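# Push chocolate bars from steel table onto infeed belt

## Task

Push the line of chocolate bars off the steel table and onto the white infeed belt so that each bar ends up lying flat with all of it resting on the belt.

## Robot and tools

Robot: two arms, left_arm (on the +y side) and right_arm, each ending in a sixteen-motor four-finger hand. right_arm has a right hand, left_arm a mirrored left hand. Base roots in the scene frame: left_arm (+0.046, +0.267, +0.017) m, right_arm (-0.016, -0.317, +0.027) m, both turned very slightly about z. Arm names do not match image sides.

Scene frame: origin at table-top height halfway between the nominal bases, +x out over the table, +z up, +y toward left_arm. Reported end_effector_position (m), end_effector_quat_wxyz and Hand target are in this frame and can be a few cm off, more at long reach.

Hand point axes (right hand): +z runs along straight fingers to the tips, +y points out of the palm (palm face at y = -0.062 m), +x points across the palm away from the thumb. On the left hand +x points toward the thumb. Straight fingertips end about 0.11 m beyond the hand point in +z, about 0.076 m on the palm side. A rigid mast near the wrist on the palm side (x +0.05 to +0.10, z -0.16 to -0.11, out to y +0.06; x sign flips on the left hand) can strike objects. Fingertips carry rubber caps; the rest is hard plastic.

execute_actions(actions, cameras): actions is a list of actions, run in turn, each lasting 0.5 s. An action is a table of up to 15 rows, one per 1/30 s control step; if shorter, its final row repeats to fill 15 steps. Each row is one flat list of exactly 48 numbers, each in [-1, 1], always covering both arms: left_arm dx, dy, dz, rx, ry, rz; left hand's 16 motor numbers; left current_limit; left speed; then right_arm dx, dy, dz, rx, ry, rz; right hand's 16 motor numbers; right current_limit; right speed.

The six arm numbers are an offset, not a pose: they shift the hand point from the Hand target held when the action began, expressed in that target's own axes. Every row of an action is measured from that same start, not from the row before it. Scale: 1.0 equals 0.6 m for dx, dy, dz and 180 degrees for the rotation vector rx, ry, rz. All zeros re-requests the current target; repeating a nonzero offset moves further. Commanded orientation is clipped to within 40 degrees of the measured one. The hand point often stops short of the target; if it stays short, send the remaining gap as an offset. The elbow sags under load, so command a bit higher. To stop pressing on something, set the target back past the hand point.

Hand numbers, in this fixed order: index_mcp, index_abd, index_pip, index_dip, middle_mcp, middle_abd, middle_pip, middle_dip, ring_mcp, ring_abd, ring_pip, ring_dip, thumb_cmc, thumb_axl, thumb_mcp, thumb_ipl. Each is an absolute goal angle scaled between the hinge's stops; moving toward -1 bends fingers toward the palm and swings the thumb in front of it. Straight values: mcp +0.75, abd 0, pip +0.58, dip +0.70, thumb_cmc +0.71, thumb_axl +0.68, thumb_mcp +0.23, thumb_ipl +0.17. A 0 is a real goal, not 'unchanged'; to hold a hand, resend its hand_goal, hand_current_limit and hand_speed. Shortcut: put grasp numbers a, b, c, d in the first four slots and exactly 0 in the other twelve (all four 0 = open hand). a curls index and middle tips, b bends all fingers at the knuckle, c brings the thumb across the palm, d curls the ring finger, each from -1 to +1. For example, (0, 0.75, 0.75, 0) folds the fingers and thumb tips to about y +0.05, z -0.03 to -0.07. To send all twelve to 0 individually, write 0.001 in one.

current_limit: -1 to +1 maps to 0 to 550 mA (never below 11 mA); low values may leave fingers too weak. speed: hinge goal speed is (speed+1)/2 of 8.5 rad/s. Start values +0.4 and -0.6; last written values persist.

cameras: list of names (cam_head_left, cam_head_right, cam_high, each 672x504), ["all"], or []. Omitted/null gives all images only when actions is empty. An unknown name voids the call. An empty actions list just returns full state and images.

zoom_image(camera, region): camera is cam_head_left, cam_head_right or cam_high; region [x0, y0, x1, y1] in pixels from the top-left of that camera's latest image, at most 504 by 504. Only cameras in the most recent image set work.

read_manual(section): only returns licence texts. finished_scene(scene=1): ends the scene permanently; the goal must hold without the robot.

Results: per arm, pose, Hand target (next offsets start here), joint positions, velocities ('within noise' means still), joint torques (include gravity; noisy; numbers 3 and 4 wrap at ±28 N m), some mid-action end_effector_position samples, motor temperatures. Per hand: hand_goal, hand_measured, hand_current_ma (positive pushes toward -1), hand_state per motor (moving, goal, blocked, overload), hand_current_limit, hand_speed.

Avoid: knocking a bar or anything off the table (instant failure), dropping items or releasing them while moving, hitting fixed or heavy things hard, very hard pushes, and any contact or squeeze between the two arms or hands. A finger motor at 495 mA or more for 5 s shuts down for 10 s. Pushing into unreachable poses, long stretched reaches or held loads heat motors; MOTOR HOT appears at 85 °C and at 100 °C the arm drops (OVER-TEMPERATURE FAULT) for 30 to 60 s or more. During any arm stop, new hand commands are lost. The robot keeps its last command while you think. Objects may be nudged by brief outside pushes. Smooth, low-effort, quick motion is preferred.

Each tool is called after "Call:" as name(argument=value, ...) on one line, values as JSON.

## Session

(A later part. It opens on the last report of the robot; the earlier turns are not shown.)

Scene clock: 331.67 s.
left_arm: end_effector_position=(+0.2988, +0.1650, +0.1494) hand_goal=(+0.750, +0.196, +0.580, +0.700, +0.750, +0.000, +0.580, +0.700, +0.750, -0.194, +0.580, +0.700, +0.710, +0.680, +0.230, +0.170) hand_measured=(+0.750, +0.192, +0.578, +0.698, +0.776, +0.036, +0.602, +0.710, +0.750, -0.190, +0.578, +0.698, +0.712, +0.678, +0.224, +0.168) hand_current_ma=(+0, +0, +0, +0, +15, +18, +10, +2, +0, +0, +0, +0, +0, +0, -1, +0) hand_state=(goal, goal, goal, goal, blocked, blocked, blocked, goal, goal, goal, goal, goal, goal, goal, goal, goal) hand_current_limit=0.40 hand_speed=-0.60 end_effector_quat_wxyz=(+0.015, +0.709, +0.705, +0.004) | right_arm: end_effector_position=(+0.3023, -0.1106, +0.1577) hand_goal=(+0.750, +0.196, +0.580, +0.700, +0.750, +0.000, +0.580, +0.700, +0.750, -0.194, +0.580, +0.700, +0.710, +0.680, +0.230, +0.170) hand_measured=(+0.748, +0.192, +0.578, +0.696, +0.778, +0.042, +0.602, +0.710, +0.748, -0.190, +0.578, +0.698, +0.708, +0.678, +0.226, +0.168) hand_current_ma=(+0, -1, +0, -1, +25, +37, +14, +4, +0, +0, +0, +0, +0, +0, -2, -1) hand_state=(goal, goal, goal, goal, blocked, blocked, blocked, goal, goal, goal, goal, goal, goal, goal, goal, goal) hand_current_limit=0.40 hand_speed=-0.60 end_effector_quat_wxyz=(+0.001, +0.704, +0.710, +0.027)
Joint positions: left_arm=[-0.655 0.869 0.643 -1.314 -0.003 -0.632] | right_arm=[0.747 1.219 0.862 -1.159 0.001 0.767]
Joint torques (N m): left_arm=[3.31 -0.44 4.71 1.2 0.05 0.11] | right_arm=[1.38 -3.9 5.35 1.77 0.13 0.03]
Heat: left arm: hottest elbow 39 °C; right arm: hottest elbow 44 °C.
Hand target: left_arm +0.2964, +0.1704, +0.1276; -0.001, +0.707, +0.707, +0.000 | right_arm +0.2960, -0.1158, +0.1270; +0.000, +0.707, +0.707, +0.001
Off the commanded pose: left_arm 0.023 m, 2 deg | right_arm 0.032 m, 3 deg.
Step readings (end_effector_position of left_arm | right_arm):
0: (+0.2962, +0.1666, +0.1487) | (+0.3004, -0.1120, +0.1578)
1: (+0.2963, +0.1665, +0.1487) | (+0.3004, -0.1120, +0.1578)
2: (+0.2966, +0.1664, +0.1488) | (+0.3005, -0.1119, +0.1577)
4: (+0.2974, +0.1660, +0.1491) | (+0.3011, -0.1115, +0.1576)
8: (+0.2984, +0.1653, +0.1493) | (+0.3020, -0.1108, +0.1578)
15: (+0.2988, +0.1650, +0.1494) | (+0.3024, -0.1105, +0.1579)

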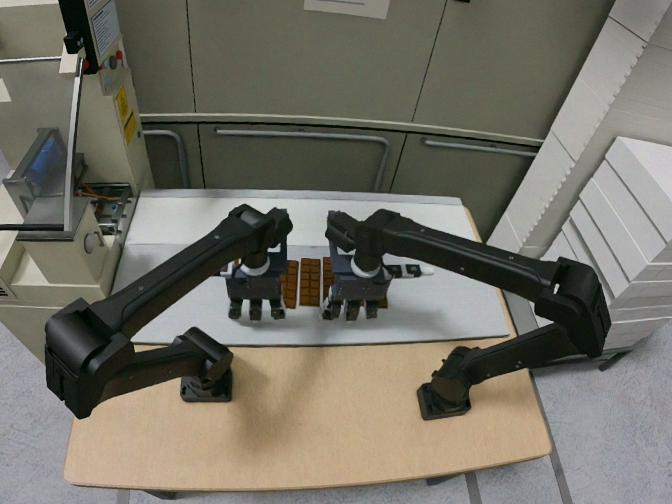

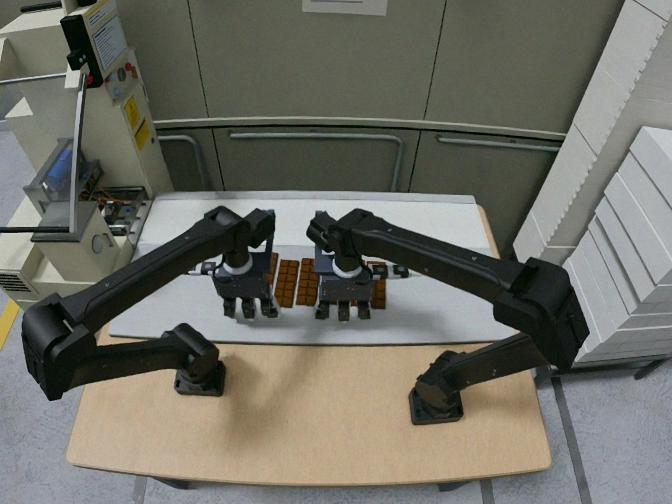

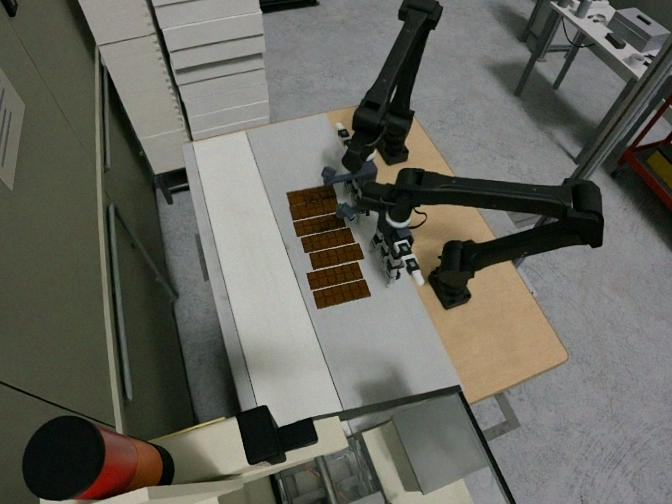

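Call:
execute_actions(actions=[[[-0.0083,0,-0.034,0,0,0,0.75,0.195,0.58,0.7,0.75,0,0.58,0.7,0.75,-0.195,0.58,0.7,0.71,0.68,0.23,0.17,0.4,-0.6,-0.0333,0,-0.048,0,0,0,0.75,0.195,0.58,0.7,0.75,0,0.58,0.7,0.75,-0.195,0.58,0.7,0.71,0.68,0.23,0.17,0.4,-0.6]],[[0,0.04,0,0,0,0,0.75,0.195,0.58,0.7,0.75,0,0.58,0.7,0.75,-0.195,0.58,0.7,0.71,0.68,0.23,0.17,0.4,-0.6,0,0.04,0,0,0,0,0.75,0.195,0.58,0.7,0.75,0,0.58,0.7,0.75,-0.195,0.58,0.7,0.71,0.68,0.23,0.17,0.4,-0.6]]], cameras=["all"])

Call:
zoom_image(camera="cam_high", region=[290, 170, 430, 310])

Call:
zoom_image(camera="cam_head_left", region=[205, 245, 405, 345])

Scene clock: 374.93 s.
left_arm: end_effector_position=(+0.3081, +0.1671, +0.1463) hand_goal=(+0.750, +0.196, +0.580, +0.700, +0.750, +0.000, +0.580, +0.700, +0.750, -0.194, +0.580, +0.700, +0.710, +0.680, +0.230, +0.170) hand_measured=(+0.750, +0.192, +0.578, +0.698, +0.788, +0.010, +0.610, +0.714, +0.758, -0.192, +0.586, +0.702, +0.712, +0.678, +0.224, +0.168) hand_current_ma=(+0, +0, +0, +0, +28, +1, +16, +4, +1, +0, +1, +0, +0, +0, -1, +0) hand_state=(goal, goal, goal, goal, blocked, goal, blocked, goal, goal, goal, goal, goal, goal, goal, goal, goal) hand_current_limit=0.40 hand_speed=-0.60 end_effector_quat_wxyz=(-0.007, +0.710, +0.704, -0.004) | right_arm: end_effector_position=(+0.3090, -0.1371, +0.1560) hand_goal=(+0.750, +0.196, +0.580, +0.700, +0.750, +0.000, +0.580, +0.700, +0.750, -0.194, +0.580, +0.700, +0.710, +0.680, +0.230, +0.170) hand_measured=(+0.748, +0.192, +0.578, +0.696, +0.770, -0.040, +0.594, +0.706, +0.748, -0.192, +0.578, +0.698, +0.708, +0.678, +0.226, +0.168) hand_current_ma=(+0, -1, +0, -1, +14, -33, +7, +2, +0, +0, +0, +0, +0, +0, -2, -1) hand_state=(goal, goal, goal, goal, goal, blocked, goal, goal, goal, goal, goal, goal, goal, goal, goal, goal) hand_current_limit=0.40 hand_speed=-0.60 end_effector_quat_wxyz=(-0.004, +0.707, +0.707, +0.005)
Joint positions: left_arm=[-0.614 0.928 0.674 -1.331 0.006 -0.589] | right_arm=[0.667 1.214 0.861 -1.208 -0.008 0.696]
Joint torques (N m): left_arm=[3.55 -0.85 8.51 0.79 -0.31 0.09] | right_arm=[-0.26 -4.72 11 0.68 0.46 -0.21]
Motor temperatures (°C): left_arm=[37 37 35 30 30 30] | right_arm=[38 35 39 27 31 28]
Heat: left arm: hottest waist 37 °C; right arm: hottest elbow 39 °C.
Hand target: left_arm +0.3204, +0.1655, +0.1478; -0.001, +0.707, +0.708, +0.000 | right_arm +0.3201, -0.1357, +0.1561; +0.000, +0.707, +0.707, +0.001
Off the commanded pose: left_arm 0.013 m, 1 deg | right_arm 0.011 m, 1 deg.
Step readings (end_effector_position of left_arm | right_arm):
0: (+0.2988, +0.1650, +0.1494) | (+0.3023, -0.1106, +0.1577)
1: (+0.2988, +0.1650, +0.1494) | (+0.3023, -0.1106, +0.1577)
2: (+0.2988, +0.1650, +0.1494) | (+0.3023, -0.1110, +0.1579)
4: (+0.2983, +0.1654, +0.1493) | (+0.3017, -0.1145, +0.1588)
8: (+0.2966, +0.1667, +0.1489) | (+0.3005, -0.1240, +0.1581)
15: (+0.2956, +0.1675, +0.1487) | (+0.2993, -0.1295, +0.1575)
16: (+0.2957, +0.1674, +0.1489) | (+0.2994, -0.1295, +0.1575)
17: (+0.2961, +0.1673, +0.1486) | (+0.3002, -0.1304, +0.1575)
19: (+0.2984, +0.1676, +0.1477) | (+0.3024, -0.1328, +0.1573)
23: (+0.3060, +0.1678, +0.1467) | (+0.3070, -0.1385, +0.1561)
30: (+0.3079, +0.1673, +0.1463) | (+0.3089, -0.1374, +0.1560)

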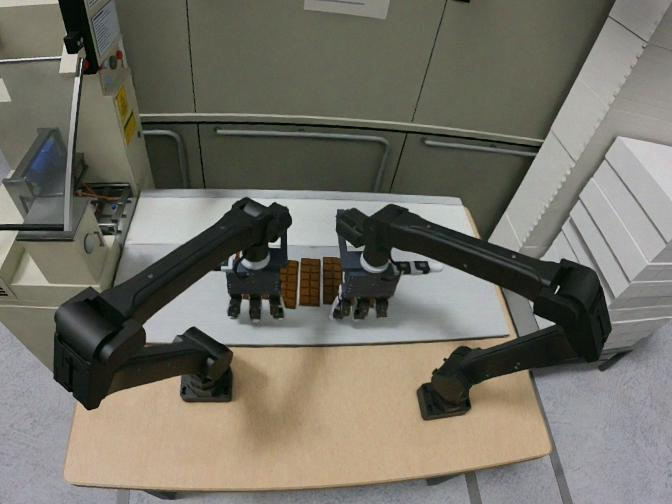

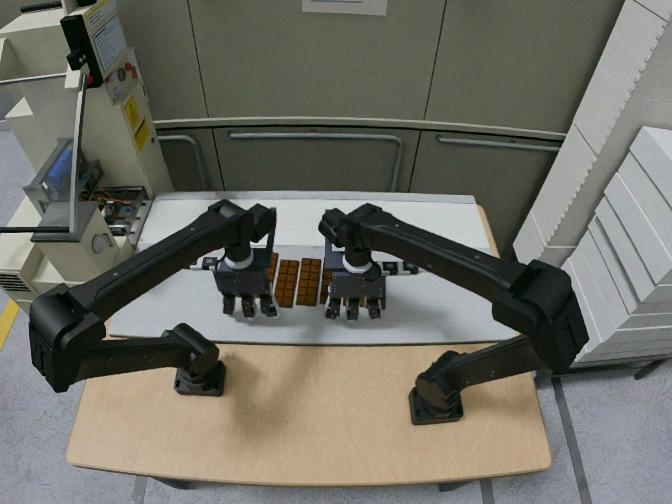

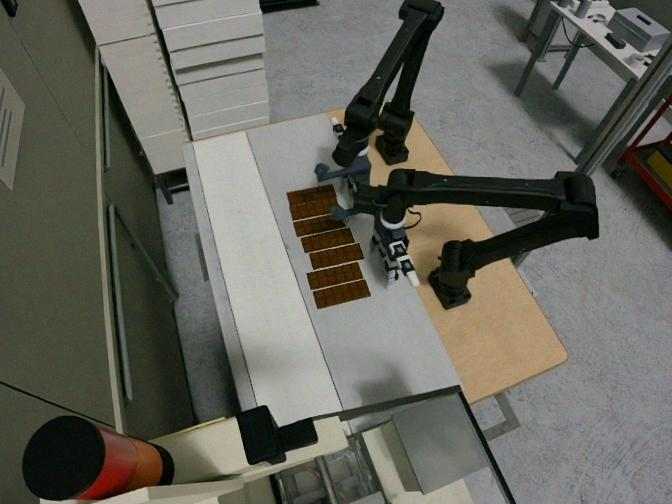

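Scaled by 3.600 from the camera's 672x504 image, which has a finer 960x720 frame.

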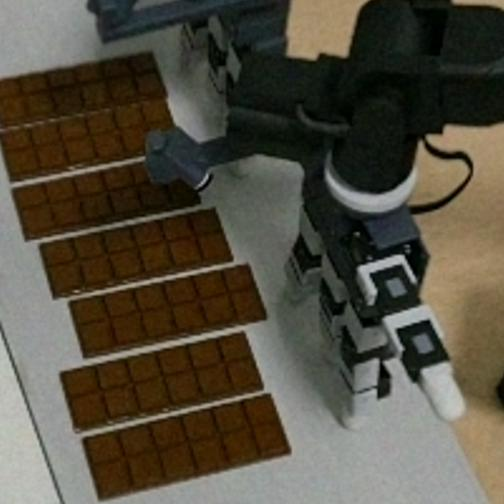

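Scaled by 2.520 from the camera's 672x504 image, which has a finer 960x720 frame.

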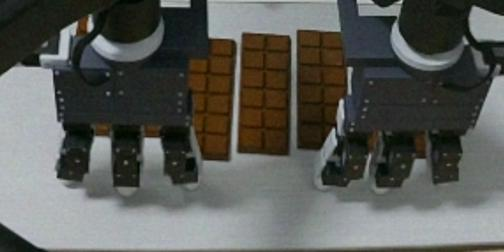

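Call:
execute_actions(actions=[[[-0.01,0.04,-0.003,0,0,0,0.75,0.195,0.58,0.7,0.75,0,0.58,0.7,0.75,-0.195,0.58,0.7,0.71,0.68,0.23,0.17,0.4,-0.6,0,0.04,-0.003,0,0,0,0.75,0.195,0.58,0.7,0.75,0,0.58,0.7,0.75,-0.195,0.58,0.7,0.71,0.68,0.23,0.17,0.4,-0.6]],[[0,0.04,0,0,0,0,0.75,0.195,0.58,0.7,0.75,0,0.58,0.7,0.75,-0.195,0.58,0.7,0.71,0.68,0.23,0.17,0.4,-0.6,0,0.04,0,0,0,0,0.75,0.195,0.58,0.7,0.75,0,0.58,0.7,0.75,-0.195,0.58,0.7,0.71,0.68,0.23,0.17,0.4,-0.6]],[[0,0.04,0,0,0,0,0.75,0.195,0.58,0.7,0.75,0,0.58,0.7,0.75,-0.195,0.58,0.7,0.71,0.68,0.23,0.17,0.4,-0.6,0,0.04,0,0,0,0,0.75,0.195,0.58,0.7,0.75,0,0.58,0.7,0.75,-0.195,0.58,0.7,0.71,0.68,0.23,0.17,0.4,-0.6]]], cameras=["all"])

Call:
zoom_image(camera="cam_high", region=[270, 150, 430, 310])

Call:
zoom_image(camera="cam_head_left", region=[205, 190, 405, 340])

Scene clock: 400.47 s.
left_arm: end_effector_position=(+0.3575, +0.1628, +0.1391) hand_goal=(+0.750, +0.196, +0.580, +0.700, +0.750, +0.000, +0.580, +0.700, +0.750, -0.194, +0.580, +0.700, +0.710, +0.680, +0.230, +0.170) hand_measured=(+0.750, +0.192, +0.578, +0.698, +0.822, +0.002, +0.636, +0.728, +0.820, -0.202, +0.638, +0.730, +0.712, +0.678, +0.224, +0.168) hand_current_ma=(+0, +0, +0, +0, +95, +0, +54, +15, +92, -1, +57, +17, +0, +0, -1, +0) hand_state=(goal, goal, goal, goal, blocked, goal, blocked, blocked, blocked, goal, blocked, blocked, goal, goal, goal, goal) hand_current_limit=0.40 hand_speed=-0.60 end_effector_quat_wxyz=(-0.035, +0.718, +0.695, -0.022) | right_arm: end_effector_position=(+0.3678, -0.1388, +0.1535) hand_goal=(+0.750, +0.196, +0.580, +0.700, +0.750, +0.000, +0.580, +0.700, +0.750, -0.194, +0.580, +0.700, +0.710, +0.680, +0.230, +0.170) hand_measured=(+0.758, +0.196, +0.584, +0.700, +0.806, -0.008, +0.618, +0.720, +0.798, -0.202, +0.614, +0.718, +0.708, +0.678, +0.226, +0.168) hand_current_ma=(+3, +0, +1, +0, +81, -2, +40, +12, +64, -2, +33, +11, +0, +0, -2, -1) hand_state=(goal, goal, goal, goal, blocked, goal, blocked, goal, blocked, goal, blocked, goal, goal, goal, goal, goal) hand_current_limit=0.40 hand_speed=-0.60 end_effector_quat_wxyz=(-0.011, +0.703, +0.711, -0.010)
Joint positions: left_arm=[-0.504 1.118 0.784 -1.317 0.02 -0.454] | right_arm=[0.553 1.36 0.99 -1.224 -0.018 0.571]
Joint torques (N m): left_arm=[4.13 -3.08 9.87 2.47 -0.79 -0.09] | right_arm=[-0.26 -6.65 12.36 1.21 0.87 -0.11]
Heat: left arm: hottest waist 37 °C; right arm: hottest elbow 40 °C.
Hand target: left_arm +0.3924, +0.1597, +0.1495; -0.001, +0.707, +0.708, +0.000 | right_arm +0.3920, -0.1358, +0.1577; +0.000, +0.707, +0.707, +0.000
Off the commanded pose: left_arm 0.037 m, 5 deg | right_arm 0.025 m, 2 deg.
Step readings (end_effector_position of left_arm | right_arm):
0: (+0.3081, +0.1671, +0.1463) | (+0.3090, -0.1370, +0.1560)
1: (+0.3083, +0.1670, +0.1463) | (+0.3091, -0.1371, +0.1559)
2: (+0.3089, +0.1669, +0.1463) | (+0.3100, -0.1370, +0.1561)
4: (+0.3124, +0.1665, +0.1457) | (+0.3145, -0.1373, +0.1555)
8: (+0.3212, +0.1654, +0.1445) | (+0.3239, -0.1384, +0.1543)
15: (+0.3233, +0.1642, +0.1443) | (+0.3259, -0.1373, +0.1541)
16: (+0.3235, +0.1641, +0.1443) | (+0.3261, -0.1373, +0.1541)
17: (+0.3242, +0.1641, +0.1443) | (+0.3270, -0.1373, +0.1542)
19: (+0.3275, +0.1644, +0.1431) | (+0.3320, -0.1376, +0.1541)
23: (+0.3348, +0.1645, +0.1405) | (+0.3435, -0.1391, +0.1538)
30: (+0.3369, +0.1634, +0.1399) | (+0.3467, -0.1385, +0.1539)
31: (+0.3371, +0.1634, +0.1399) | (+0.3468, -0.1386, +0.1539)
32: (+0.3378, +0.1633, +0.1399) | (+0.3476, -0.1384, +0.1539)
34: (+0.3427, +0.1636, +0.1398) | (+0.3525, -0.1385, +0.1539)
38: (+0.3545, +0.1642, +0.1395) | (+0.3644, -0.1393, +0.1536)
45: (+0.3572, +0.1631, +0.1392) | (+0.3678, -0.1389, +0.1537)

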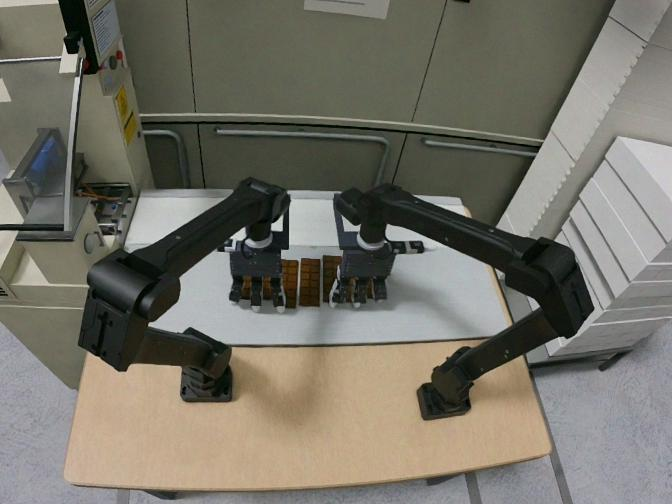

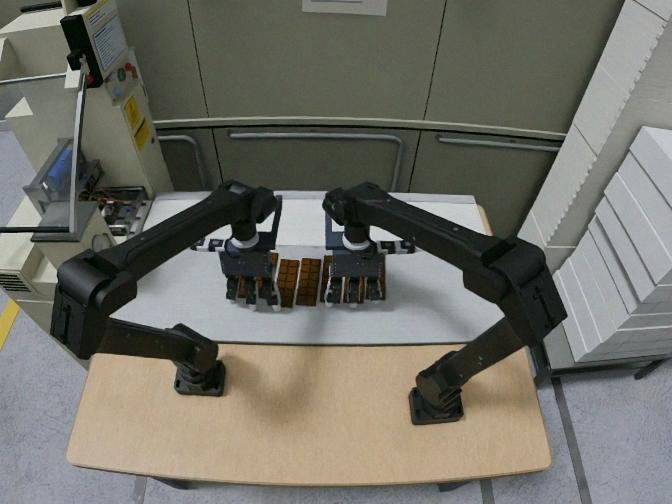

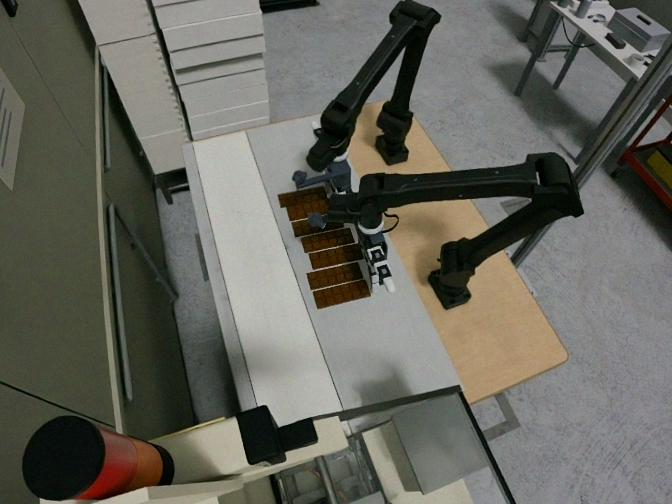

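Scaled by 3.150 from the camera's 672x504 image, which has a finer 960x720 frame.

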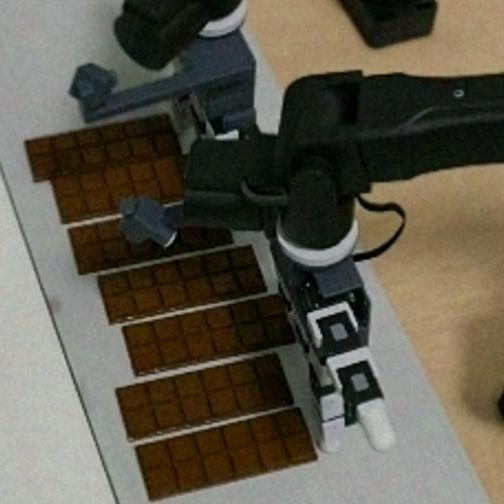

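Scaled by 2.520 from the camera's 672x504 image, which has a finer 960x720 frame.

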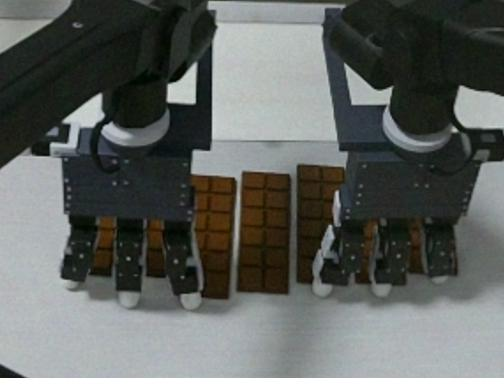

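Call:
zoom_image(camera="cam_high", region=[265, 160, 365, 260])

Call:
zoom_image(camera="cam_head_right", region=[205, 230, 405, 330])

Scaled by 5.040 from the camera's 672x504 image, which has a finer 960x720 frame.

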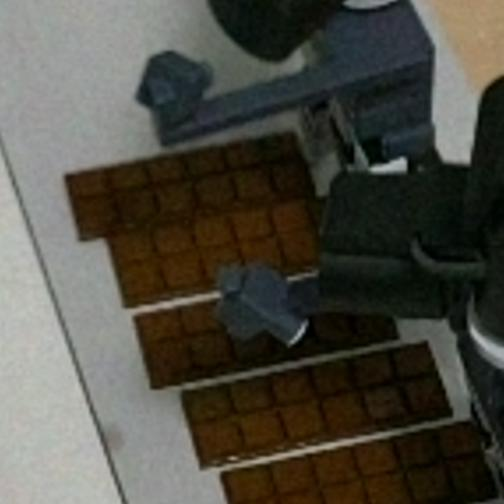

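Scaled by 2.520 from the camera's 672x504 image, which has a finer 960x720 frame.

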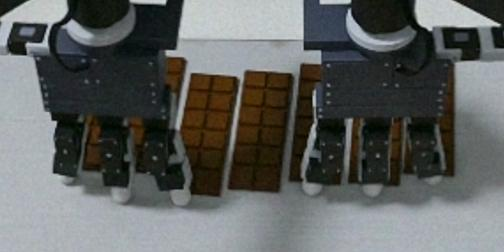

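Call:
execute_actions(actions=[[[0,-0.08,-0.02,0,0,0,0.75,0.195,0.58,0.7,0.75,0,0.58,0.7,0.75,-0.195,0.58,0.7,0.71,0.68,0.23,0.17,0.4,-0.6,0,0,-0.007,0,0,0,0.75,0.195,0.58,0.7,0.75,0,0.58,0.7,0.75,-0.195,0.58,0.7,0.71,0.68,0.23,0.17,0.4,-0.6]],[[-0.03,0,0,0,0,0,0.75,0.195,0.58,0.7,0.75,0,0.58,0.7,0.75,-0.195,0.58,0.7,0.71,0.68,0.23,0.17,0.4,-0.6,0,0,0,0,0,0,0.75,0.195,0.58,0.7,0.75,0,0.58,0.7,0.75,-0.195,0.58,0.7,0.71,0.68,0.23,0.17,0.4,-0.6]]], cameras=["all"])

Call:
zoom_image(camera="cam_head_left", region=[205, 190, 405, 340])

Call:
zoom_image(camera="cam_high", region=[270, 160, 400, 310])

Scene clock: 428.40 s.
left_arm: end_effector_position=(+0.3429, +0.1470, +0.1603) hand_goal=(+0.750, +0.196, +0.580, +0.700, +0.750, +0.000, +0.580, +0.700, +0.750, -0.194, +0.580, +0.700, +0.710, +0.680, +0.230, +0.170) hand_measured=(+0.750, +0.192, +0.578, +0.698, +0.750, +0.002, +0.582, +0.702, +0.750, -0.196, +0.582, +0.702, +0.710, +0.678, +0.224, +0.168) hand_current_ma=(+0, +0, +0, +0, +0, +0, +0, +0, +0, +0, +0, +0, +0, +0, -1, +0) hand_state=(goal, goal, goal, goal, goal, goal, goal, goal, goal, goal, goal, goal, goal, goal, goal, goal) hand_current_limit=0.40 hand_speed=-0.60 end_effector_quat_wxyz=(-0.002, +0.705, +0.709, -0.001) | right_arm: end_effector_position=(+0.3684, -0.1385, +0.1537) hand_goal=(+0.750, +0.196, +0.580, +0.700, +0.750, +0.000, +0.580, +0.700, +0.750, -0.194, +0.580, +0.700, +0.710, +0.680, +0.230, +0.170) hand_measured=(+0.758, +0.196, +0.584, +0.700, +0.806, -0.008, +0.618, +0.720, +0.798, -0.202, +0.614, +0.718, +0.708, +0.678, +0.226, +0.168) hand_current_ma=(+3, +0, +1, +0, +81, -2, +40, +12, +64, -2, +33, +11, +0, +0, -2, -1) hand_state=(goal, goal, goal, goal, blocked, goal, blocked, goal, blocked, goal, blocked, goal, goal, goal, goal, goal) hand_current_limit=0.40 hand_speed=-0.60 end_effector_quat_wxyz=(-0.011, +0.703, +0.711, -0.011)
Joint positions: left_arm=[-0.608 1.041 0.776 -1.311 0.002 -0.597] | right_arm=[0.552 1.363 0.994 -1.227 -0.018 0.569]
Joint torques (N m): left_arm=[1.08 -4.01 7.95 0.06 -0.12 -0.07] | right_arm=[-0.32 -6.95 12.66 1.06 0.84 -0.1]
Heat: left arm: hottest waist 37 °C; right arm: hottest elbow 41 °C.
Hand target: left_arm +0.3445, +0.1414, +0.1616; -0.001, +0.707, +0.707, +0.000 | right_arm +0.3920, -0.1358, +0.1620; +0.000, +0.707, +0.707, +0.001
Off the commanded pose: left_arm 0.006 m, 0 deg | right_arm 0.025 m, 2 deg.
Step readings (end_effector_position of left_arm | right_arm):
0: (+0.3576, +0.1628, +0.1391) | (+0.3678, -0.1388, +0.1535)
1: (+0.3576, +0.1628, +0.1391) | (+0.3678, -0.1388, +0.1535)
2: (+0.3575, +0.1629, +0.1397) | (+0.3678, -0.1388, +0.1537)
4: (+0.3579, +0.1638, +0.1446) | (+0.3680, -0.1386, +0.1538)
8: (+0.3554, +0.1614, +0.1603) | (+0.3683, -0.1386, +0.1537)
15: (+0.3512, +0.1595, +0.1667) | (+0.3684, -0.1385, +0.1537)
16: (+0.3510, +0.1596, +0.1666) | (+0.3684, -0.1385, +0.1537)
17: (+0.3505, +0.1591, +0.1665) | (+0.3684, -0.1385, +0.1537)
19: (+0.3487, +0.1559, +0.1661) | (+0.3684, -0.1385, +0.1537)
23: (+0.3443, +0.1472, +0.1627) | (+0.3684, -0.1385, +0.1537)
30: (+0.3430, +0.1465, +0.1603) | (+0.3684, -0.1385, +0.1537)

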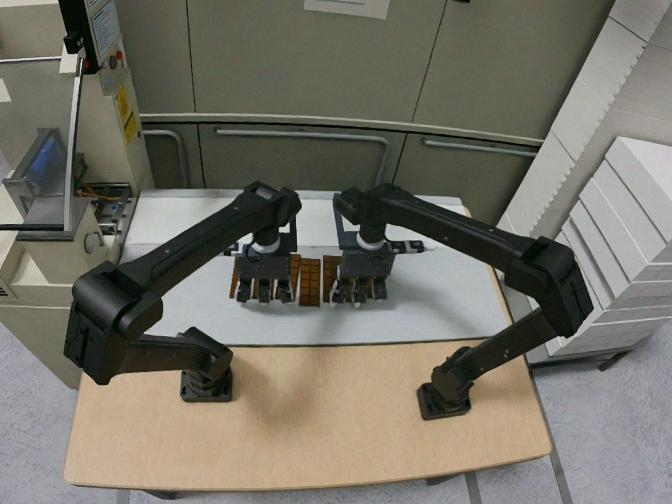

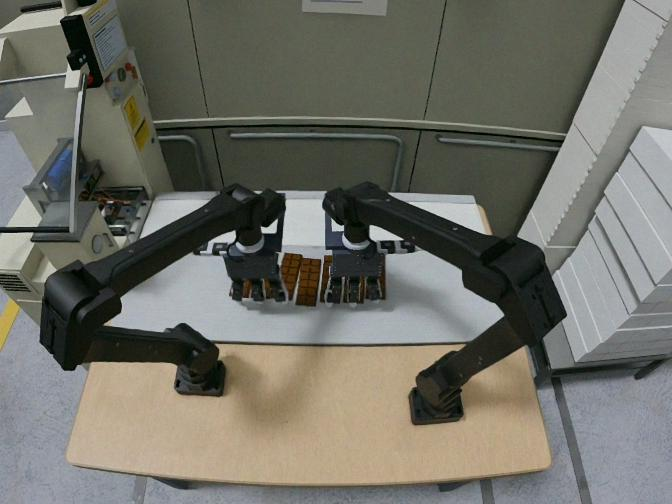

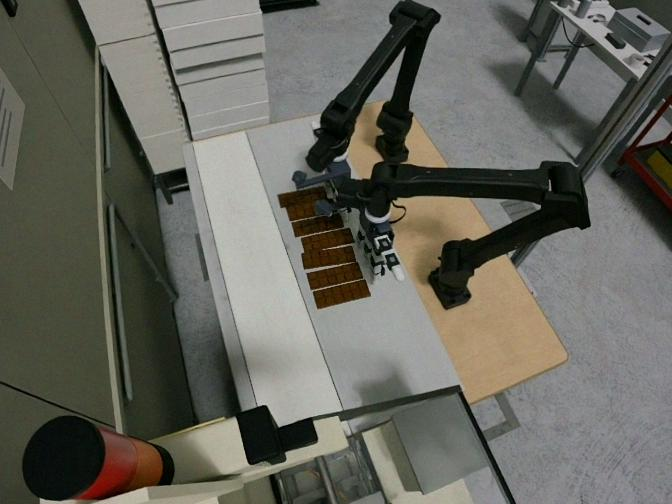

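Scaled by 2.520 from the camera's 672x504 image, which has a finer 960x720 frame.

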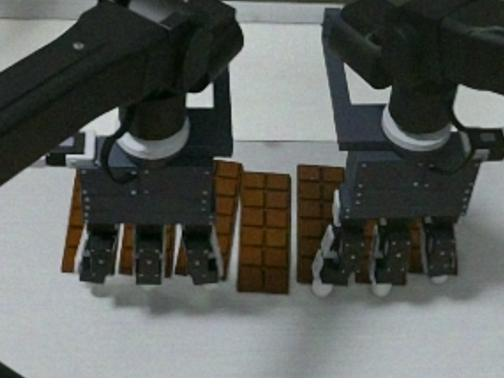

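Scaled by 3.360 from the camera's 672x504 image, which has a finer 960x720 frame.

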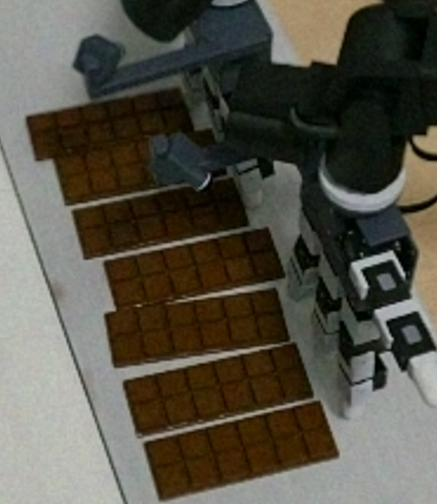

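Call:
execute_actions(actions=[[[0.005,0.02,0.019,0,0,0,0.75,0.26,0.58,0.7,0.75,0,0.58,0.7,0.75,-0.195,0.58,0.7,0.71,0.68,0.23,0.17,0.4,-0.6,0,0,-0.01,0,0,0,0.75,0.195,0.58,0.7,0.75,0,0.58,0.7,0.75,-0.195,0.58,0.7,0.71,0.68,0.23,0.17,0.4,-0.6]],[[0,0.055,0,0,0,0,0.75,0.26,0.58,0.7,0.75,0,0.58,0.7,0.75,-0.195,0.58,0.7,0.71,0.68,0.23,0.17,0.4,-0.6,0,0.035,0,0,0,0,0.75,0.195,0.58,0.7,0.75,0,0.58,0.7,0.75,-0.195,0.58,0.7,0.71,0.68,0.23,0.17,0.4,-0.6]],[[0,0.055,0,0,0,0,0.75,0.26,0.58,0.7,0.75,0,0.58,0.7,0.75,-0.195,0.58,0.7,0.71,0.68,0.23,0.17,0.4,-0.6,0,0.035,0,0,0,0,0.75,0.195,0.58,0.7,0.75,0,0.58,0.7,0.75,-0.195,0.58,0.7,0.71,0.68,0.23,0.17,0.4,-0.6]]], cameras=["all"])

Call:
zoom_image(camera="cam_head_left", region=[205, 190, 405, 340])

Call:
zoom_image(camera="cam_high", region=[250, 160, 380, 310])

Scene clock: 449.63 s.
left_arm: end_effector_position=(+0.4022, +0.1444, +0.1476) hand_goal=(+0.750, +0.260, +0.580, +0.700, +0.750, +0.000, +0.580, +0.700, +0.750, -0.194, +0.580, +0.700, +0.710, +0.680, +0.230, +0.170) hand_measured=(+0.758, +0.260, +0.584, +0.700, +0.760, +0.002, +0.586, +0.702, +0.792, -0.218, +0.612, +0.712, +0.710, +0.678, +0.224, +0.168) hand_current_ma=(+1, +0, +0, +0, +2, +0, +1, +0, +34, -8, +18, +3, +0, +0, -1, +0) hand_state=(goal, goal, goal, goal, goal, goal, goal, goal, blocked, blocked, blocked, goal, goal, goal, goal, goal) hand_current_limit=0.40 hand_speed=-0.60 end_effector_quat_wxyz=(-0.010, +0.712, +0.702, -0.010) | right_arm: end_effector_position=(+0.4119, -0.1419, +0.1563) hand_goal=(+0.750, +0.196, +0.580, +0.700, +0.750, +0.000, +0.580, +0.700, +0.750, -0.194, +0.580, +0.700, +0.710, +0.680, +0.230, +0.170) hand_measured=(+0.758, +0.196, +0.584, +0.702, +0.772, -0.002, +0.598, +0.712, +0.786, -0.200, +0.608, +0.718, +0.708, +0.678, +0.226, +0.168) hand_current_ma=(+3, +0, +1, +0, +17, +0, +11, +5, +38, -2, +24, +11, +0, +0, -2, -1) hand_state=(goal, goal, goal, goal, blocked, goal, goal, goal, blocked, goal, blocked, goal, goal, goal, goal, goal) hand_current_limit=0.40 hand_speed=-0.60 end_effector_quat_wxyz=(-0.008, +0.708, +0.706, -0.014)
Joint positions: left_arm=[-0.497 1.215 0.873 -1.253 0.013 -0.465] | right_arm=[0.491 1.457 1.096 -1.24 -0.008 0.522]
Joint torques (N m): left_arm=[3.66 -4.84 9.2 1.01 -0.55 0.07] | right_arm=[-0.38 -8.76 13.22 0.8 0.5 -0.17]
Motor temperatures (°C): left_arm=[37 36 38 30 31 30] | right_arm=[38 34 45 27 32 28]
Heat: left arm: hottest elbow 38 °C; right arm: hottest elbow 45 °C.
Hand target: left_arm +0.4225, +0.1447, +0.1500; -0.001, +0.707, +0.708, +0.000 | right_arm +0.4340, -0.1356, +0.1682; +0.000, +0.707, +0.707, +0.001
Off the commanded pose: left_arm 0.020 m, 2 deg | right_arm 0.026 m, 2 deg.
Step readings (end_effector_position of left_arm | right_arm):
0: (+0.3429, +0.1470, +0.1603) | (+0.3684, -0.1385, +0.1537)
1: (+0.3429, +0.1470, +0.1603) | (+0.3684, -0.1385, +0.1537)
2: (+0.3432, +0.1468, +0.1601) | (+0.3683, -0.1385, +0.1538)
4: (+0.3455, +0.1452, +0.1587) | (+0.3688, -0.1386, +0.1543)
8: (+0.3497, +0.1423, +0.1536) | (+0.3702, -0.1395, +0.1549)
15: (+0.3516, +0.1419, +0.1516) | (+0.3709, -0.1401, +0.1552)
16: (+0.3516, +0.1419, +0.1515) | (+0.3710, -0.1402, +0.1552)
17: (+0.3523, +0.1422, +0.1510) | (+0.3716, -0.1402, +0.1552)
19: (+0.3559, +0.1438, +0.1489) | (+0.3756, -0.1408, +0.1551)
23: (+0.3655, +0.1461, +0.1472) | (+0.3872, -0.1421, +0.1555)
30: (+0.3698, +0.1448, +0.1471) | (+0.3912, -0.1425, +0.1557)
31: (+0.3701, +0.1447, +0.1473) | (+0.3913, -0.1424, +0.1558)
32: (+0.3712, +0.1446, +0.1474) | (+0.3920, -0.1422, +0.1559)
34: (+0.3773, +0.1450, +0.1470) | (+0.3959, -0.1418, +0.1557)
38: (+0.3951, +0.1457, +0.1472) | (+0.4077, -0.1418, +0.1561)
45: (+0.4021, +0.1445, +0.1478) | (+0.4119, -0.1420, +0.1563)

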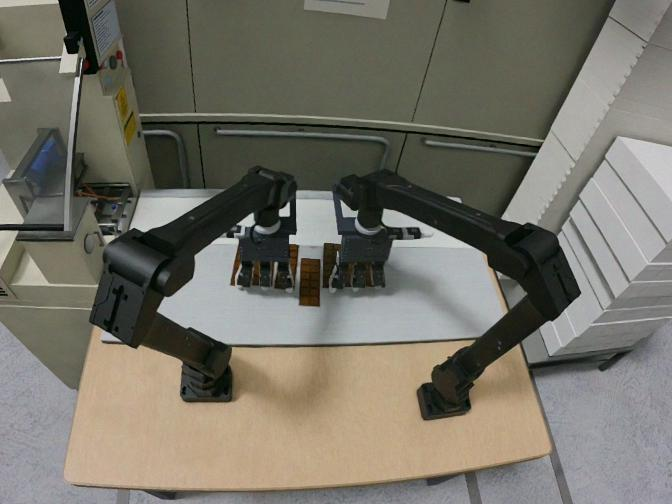

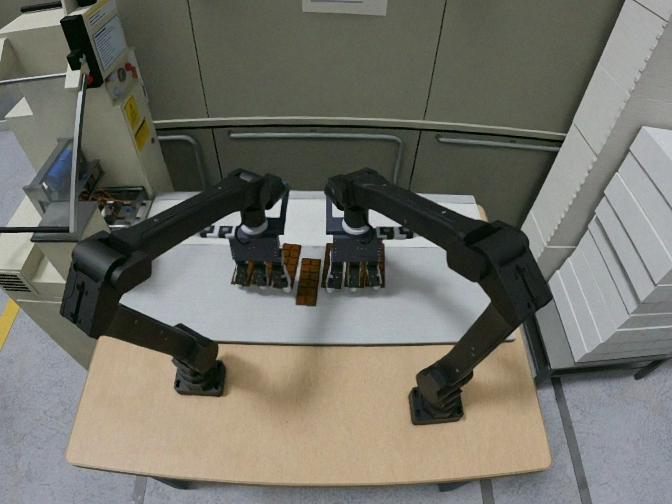

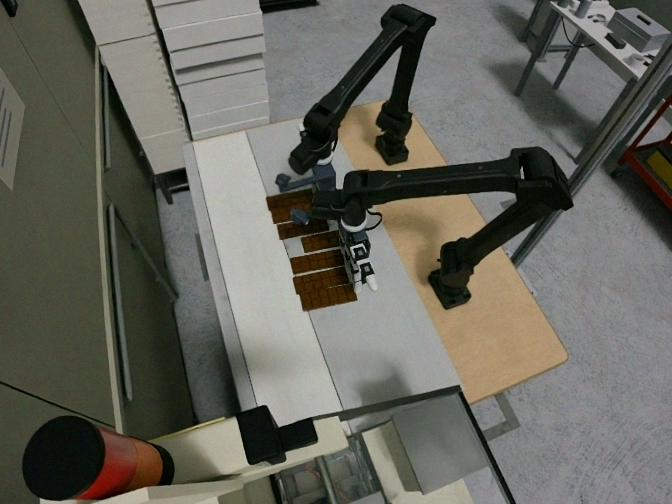

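Scaled by 2.520 from the camera's 672x504 image, which has a finer 960x720 frame.

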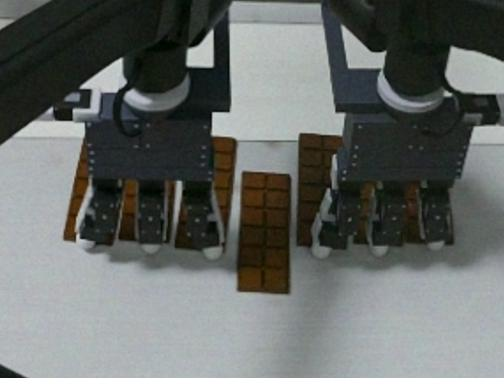

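Scaled by 3.360 from the camera's 672x504 image, which has a finer 960x720 frame.

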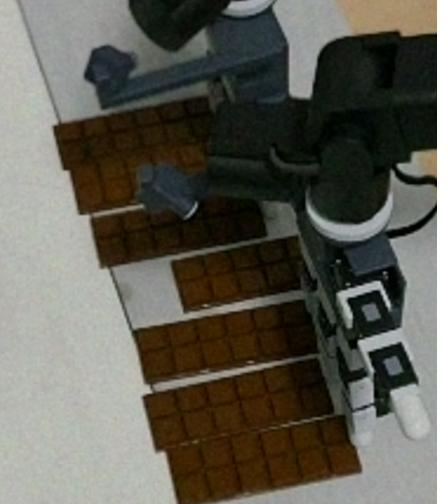

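Call:
execute_actions(actions=[[[0,0.05,0,0,0,0,0.75,0.26,0.58,0.7,0.75,0,0.58,0.7,0.75,-0.195,0.58,0.7,0.71,0.68,0.23,0.17,0.4,-0.6,0,0.05,0,0,0,0,0.75,0.195,0.58,0.7,0.75,0,0.58,0.7,0.75,-0.195,0.58,0.7,0.71,0.68,0.23,0.17,0.4,-0.6]],[[0,0.05,0,0,0,0,0.75,0.26,0.58,0.7,0.75,0,0.58,0.7,0.75,-0.195,0.58,0.7,0.71,0.68,0.23,0.17,0.4,-0.6,0,0.05,0,0,0,0,0.75,0.195,0.58,0.7,0.75,0,0.58,0.7,0.75,-0.195,0.58,0.7,0.71,0.68,0.23,0.17,0.4,-0.6]],[[0,0.05,0,0,0,0,0.75,0.26,0.58,0.7,0.75,0,0.58,0.7,0.75,-0.195,0.58,0.7,0.71,0.68,0.23,0.17,0.4,-0.6,0,0.05,0,0,0,0,0.75,0.195,0.58,0.7,0.75,0,0.58,0.7,0.75,-0.195,0.58,0.7,0.71,0.68,0.23,0.17,0.4,-0.6]]], cameras=["all"])

Call:
zoom_image(camera="cam_head_left", region=[205, 180, 405, 330])

Call:
zoom_image(camera="cam_high", region=[220, 160, 370, 320])

Scene clock: 462.53 s.
left_arm: end_effector_position=(+0.4911, +0.1428, +0.1495) hand_goal=(+0.750, +0.260, +0.580, +0.700, +0.750, +0.000, +0.580, +0.700, +0.750, -0.194, +0.580, +0.700, +0.710, +0.680, +0.230, +0.170) hand_measured=(+0.760, +0.262, +0.584, +0.702, +0.760, +0.002, +0.586, +0.702, +0.792, -0.218, +0.612, +0.712, +0.710, +0.678, +0.224, +0.168) hand_current_ma=(+3, +0, +0, +0, +2, +0, +1, +0, +34, -8, +18, +3, +0, +0, -1, +0) hand_state=(goal, goal, goal, goal, goal, goal, goal, goal, blocked, blocked, blocked, goal, goal, goal, goal, goal) hand_current_limit=0.40 hand_speed=-0.60 end_effector_quat_wxyz=(-0.008, +0.711, +0.703, -0.009) | right_arm: end_effector_position=(+0.5051, -0.1400, +0.1603) hand_goal=(+0.750, +0.196, +0.580, +0.700, +0.750, +0.000, +0.580, +0.700, +0.750, -0.194, +0.580, +0.700, +0.710, +0.680, +0.230, +0.170) hand_measured=(+0.758, +0.196, +0.584, +0.702, +0.758, -0.002, +0.588, +0.706, +0.754, -0.194, +0.586, +0.704, +0.708, +0.678, +0.226, +0.168) hand_current_ma=(+3, +0, +1, +0, +4, +0, +3, +1, +1, +0, +2, +1, +0, +0, -2, -1) hand_state=(goal, goal, goal, goal, goal, goal, goal, goal, goal, goal, goal, goal, goal, goal, goal, goal) hand_current_limit=0.40 hand_speed=-0.60 end_effector_quat_wxyz=(-0.005, +0.709, +0.705, -0.008)
Joint positions: left_arm=[-0.397 1.43 1.076 -1.238 0.01 -0.37] | right_arm=[0.4 1.657 1.338 -1.271 -0.003 0.436]
Joint torques (N m): left_arm=[3.55 -7.77 9.62 0.75 -0.45 0.09] | right_arm=[0.21 -11.87 13.27 0.57 0.33 -0.2]
Heat: left arm: hottest elbow 38 °C; right arm: hottest elbow 45 °C.
Hand target: left_arm +0.5125, +0.1448, +0.1501; -0.001, +0.707, +0.708, +0.000 | right_arm +0.5240, -0.1357, +0.1682; +0.000, +0.707, +0.707, +0.001
Off the commanded pose: left_arm 0.021 m, 1 deg | right_arm 0.021 m, 1 deg.
Step readings (end_effector_position of left_arm | right_arm):
0: (+0.4022, +0.1443, +0.1476) | (+0.4119, -0.1418, +0.1563)
1: (+0.4023, +0.1442, +0.1476) | (+0.4121, -0.1419, +0.1563)
2: (+0.4033, +0.1442, +0.1477) | (+0.4130, -0.1417, +0.1565)
4: (+0.4093, +0.1440, +0.1477) | (+0.4187, -0.1412, +0.1562)
8: (+0.4253, +0.1444, +0.1478) | (+0.4359, -0.1416, +0.1570)
15: (+0.4313, +0.1439, +0.1482) | (+0.4425, -0.1420, +0.1575)
16: (+0.4315, +0.1437, +0.1482) | (+0.4428, -0.1418, +0.1576)
17: (+0.4325, +0.1436, +0.1483) | (+0.4436, -0.1416, +0.1575)
19: (+0.4386, +0.1431, +0.1482) | (+0.4495, -0.1408, +0.1573)
23: (+0.4549, +0.1434, +0.1484) | (+0.4665, -0.1402, +0.1582)
30: (+0.4610, +0.1434, +0.1487) | (+0.4735, -0.1410, +0.1589)
31: (+0.4613, +0.1433, +0.1488) | (+0.4738, -0.1409, +0.1590)
32: (+0.4624, +0.1431, +0.1490) | (+0.4748, -0.1409, +0.1592)
34: (+0.4687, +0.1423, +0.1488) | (+0.4807, -0.1396, +0.1590)
38: (+0.4856, +0.1425, +0.1493) | (+0.4977, -0.1391, +0.1599)
45: (+0.4911, +0.1428, +0.1495) | (+0.5051, -0.1400, +0.1606)

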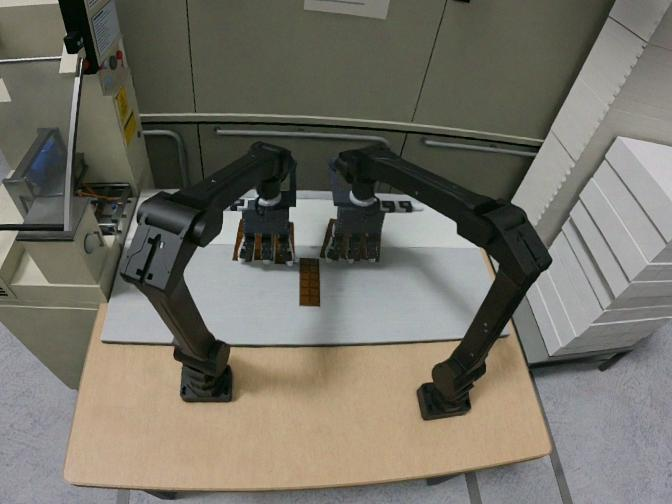

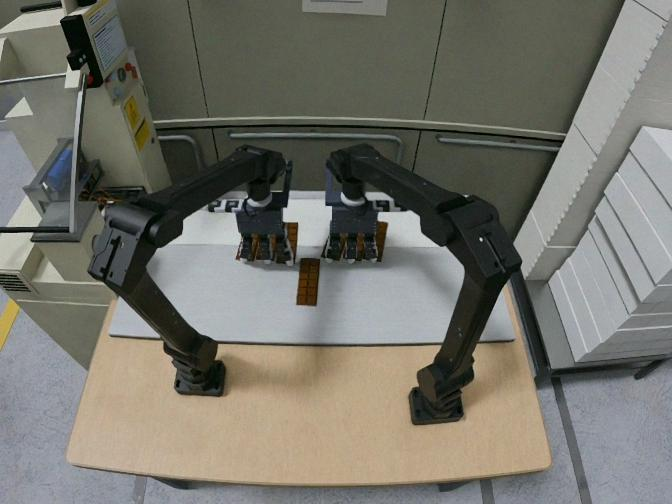

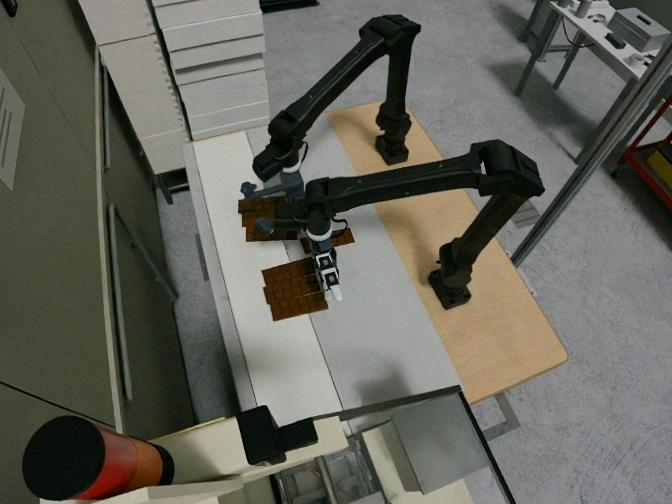

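Scaled by 2.520 from the camera's 672x504 image, which has a finer 960x720 frame.

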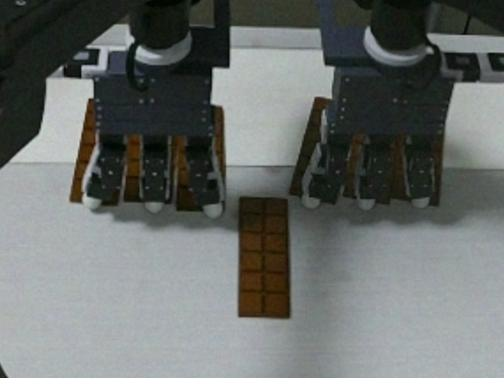

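Scaled by 3.150 from the camera's 672x504 image, which has a finer 960x720 frame.

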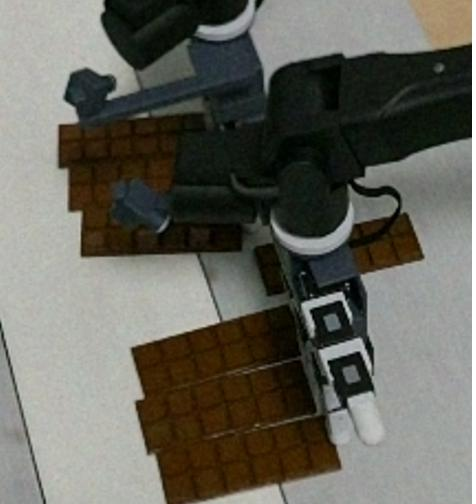

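Call:
execute_actions(actions=[[[0,0.046,0,0,0,0,0.75,0.26,0.58,0.7,0.75,0,0.58,0.7,0.68,-0.195,0.58,0.7,0.71,0.68,0.23,0.17,0.4,-0.6,0,0.042,0,0,0,0,0.75,0.195,0.58,0.7,0.75,0,0.58,0.7,0.75,-0.195,0.58,0.7,0.71,0.68,0.23,0.17,0.4,-0.6]],[[0,0.046,0,0,0,0,0.75,0.26,0.58,0.7,0.75,0,0.58,0.7,0.68,-0.195,0.58,0.7,0.71,0.68,0.23,0.17,0.4,-0.6,0,0.042,0,0,0,0,0.75,0.195,0.58,0.7,0.75,0,0.58,0.7,0.75,-0.195,0.58,0.7,0.71,0.68,0.23,0.17,0.4,-0.6]]], cameras=["all"])

Call:
zoom_image(camera="cam_head_left", region=[215, 180, 395, 280])

Call:
zoom_image(camera="cam_head_right", region=[215, 180, 395, 280])

Call:
zoom_image(camera="cam_high", region=[200, 170, 340, 340])

Scene clock: 490.17 s.
left_arm: end_effector_position=(+0.5475, +0.1411, +0.1507) hand_goal=(+0.750, +0.260, +0.580, +0.700, +0.750, +0.000, +0.580, +0.700, +0.680, -0.194, +0.580, +0.700, +0.710, +0.680, +0.230, +0.170) hand_measured=(+0.766, +0.268, +0.588, +0.702, +0.772, -0.004, +0.596, +0.708, +0.692, -0.204, +0.590, +0.706, +0.710, +0.678, +0.224, +0.168) hand_current_ma=(+6, +1, +1, +0, +9, +0, +5, +1, +3, -2, +2, +1, +0, +0, -1, +0) hand_state=(goal, goal, goal, goal, blocked, goal, goal, goal, goal, goal, goal, goal, goal, goal, goal, goal) hand_current_limit=0.40 hand_speed=-0.60 end_effector_quat_wxyz=(-0.004, +0.709, +0.705, -0.006) | right_arm: end_effector_position=(+0.5558, -0.1385, +0.1620) hand_goal=(+0.750, +0.196, +0.580, +0.700, +0.750, +0.000, +0.580, +0.700, +0.750, -0.194, +0.580, +0.700, +0.710, +0.680, +0.230, +0.170) hand_measured=(+0.760, +0.198, +0.584, +0.702, +0.756, -0.002, +0.586, +0.704, +0.756, -0.194, +0.586, +0.704, +0.708, +0.678, +0.226, +0.168) hand_current_ma=(+4, +0, +1, +0, +2, +0, +2, +1, +1, +0, +2, +1, +0, +0, -2, -1) hand_state=(goal, goal, goal, goal, goal, goal, goal, goal, goal, goal, goal, goal, goal, goal, goal, goal) hand_current_limit=0.40 hand_speed=-0.60 end_effector_quat_wxyz=(-0.005, +0.710, +0.705, -0.007)
Joint positions: left_arm=[-0.356 1.559 1.22 -1.244 0.006 -0.333] | right_arm=[0.363 1.771 1.496 -1.312 -0.003 0.399]
Joint torques (N m): left_arm=[3.72 -10.05 9.94 0.34 -0.32 0.15] | right_arm=[0.85 -14.04 13.56 0.58 0.28 -0.22]
Heat: left arm: hottest waist 37 °C; right arm: hottest elbow 45 °C.
Hand target: left_arm +0.5677, +0.1448, +0.1499; -0.001, +0.707, +0.707, +0.000 | right_arm +0.5745, -0.1358, +0.1683; +0.000, +0.707, +0.707, +0.001
Off the commanded pose: left_arm 0.021 m, 1 deg | right_arm 0.020 m, 1 deg.
Step readings (end_effector_position of left_arm | right_arm):
0: (+0.4911, +0.1428, +0.1495) | (+0.5052, -0.1400, +0.1604)
1: (+0.4912, +0.1427, +0.1495) | (+0.5053, -0.1399, +0.1604)
2: (+0.4923, +0.1423, +0.1496) | (+0.5062, -0.1403, +0.1605)
4: (+0.4984, +0.1410, +0.1498) | (+0.5107, -0.1393, +0.1602)
8: (+0.5146, +0.1409, +0.1500) | (+0.5244, -0.1378, +0.1608)
15: (+0.5196, +0.1417, +0.1503) | (+0.5303, -0.1391, +0.1613)
16: (+0.5197, +0.1417, +0.1502) | (+0.5305, -0.1390, +0.1614)
17: (+0.5207, +0.1414, +0.1504) | (+0.5312, -0.1388, +0.1613)
19: (+0.5268, +0.1407, +0.1502) | (+0.5358, -0.1377, +0.1612)
23: (+0.5430, +0.1403, +0.1509) | (+0.5499, -0.1370, +0.1620)
30: (+0.5475, +0.1411, +0.1509) | (+0.5556, -0.1386, +0.1621)

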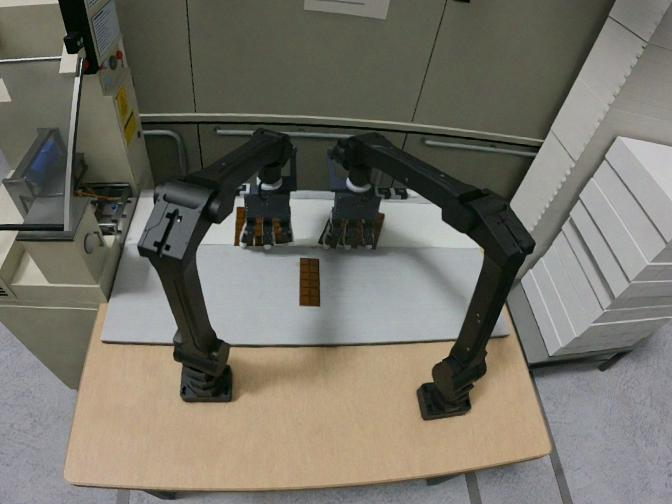

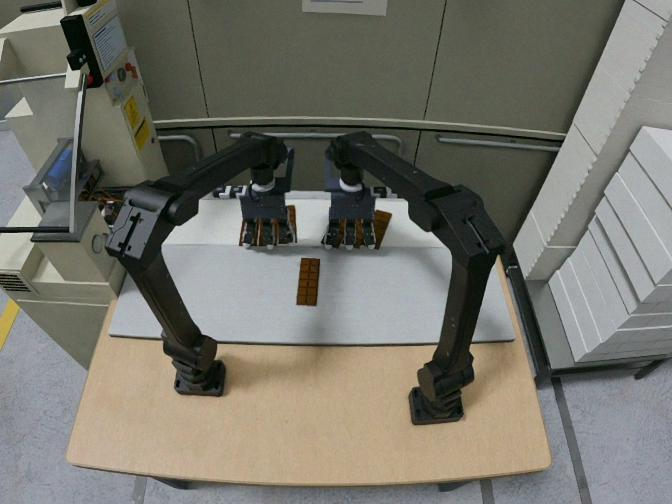

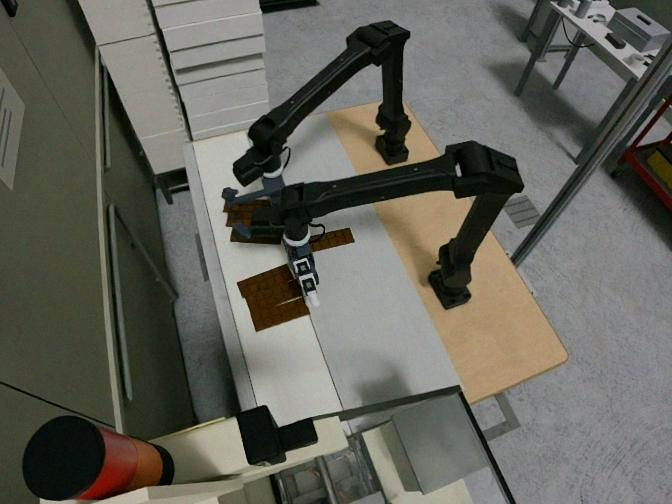

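Scaled by 2.800 from the camera's 672x504 image, which has a finer 960x720 frame.

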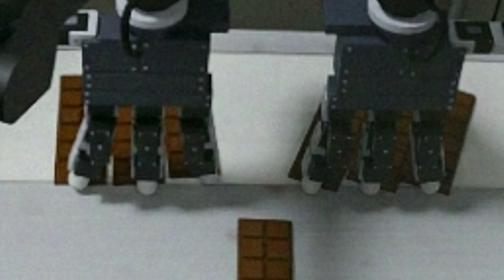

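Scaled by 2.800 from the camera's 672x504 image, which has a finer 960x720 frame.

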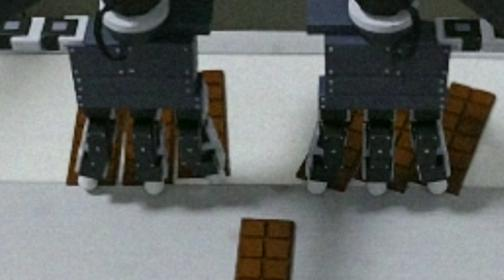

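Scaled by 2.965 from the camera's 672x504 image, which has a finer 960x720 frame.

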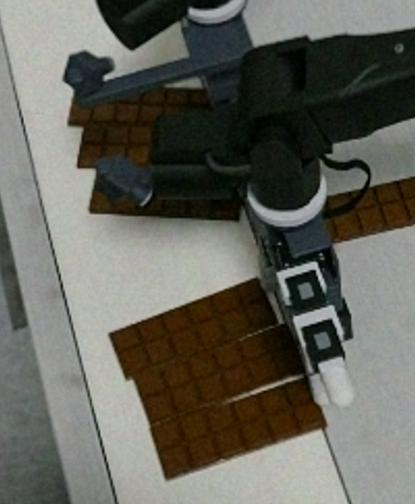

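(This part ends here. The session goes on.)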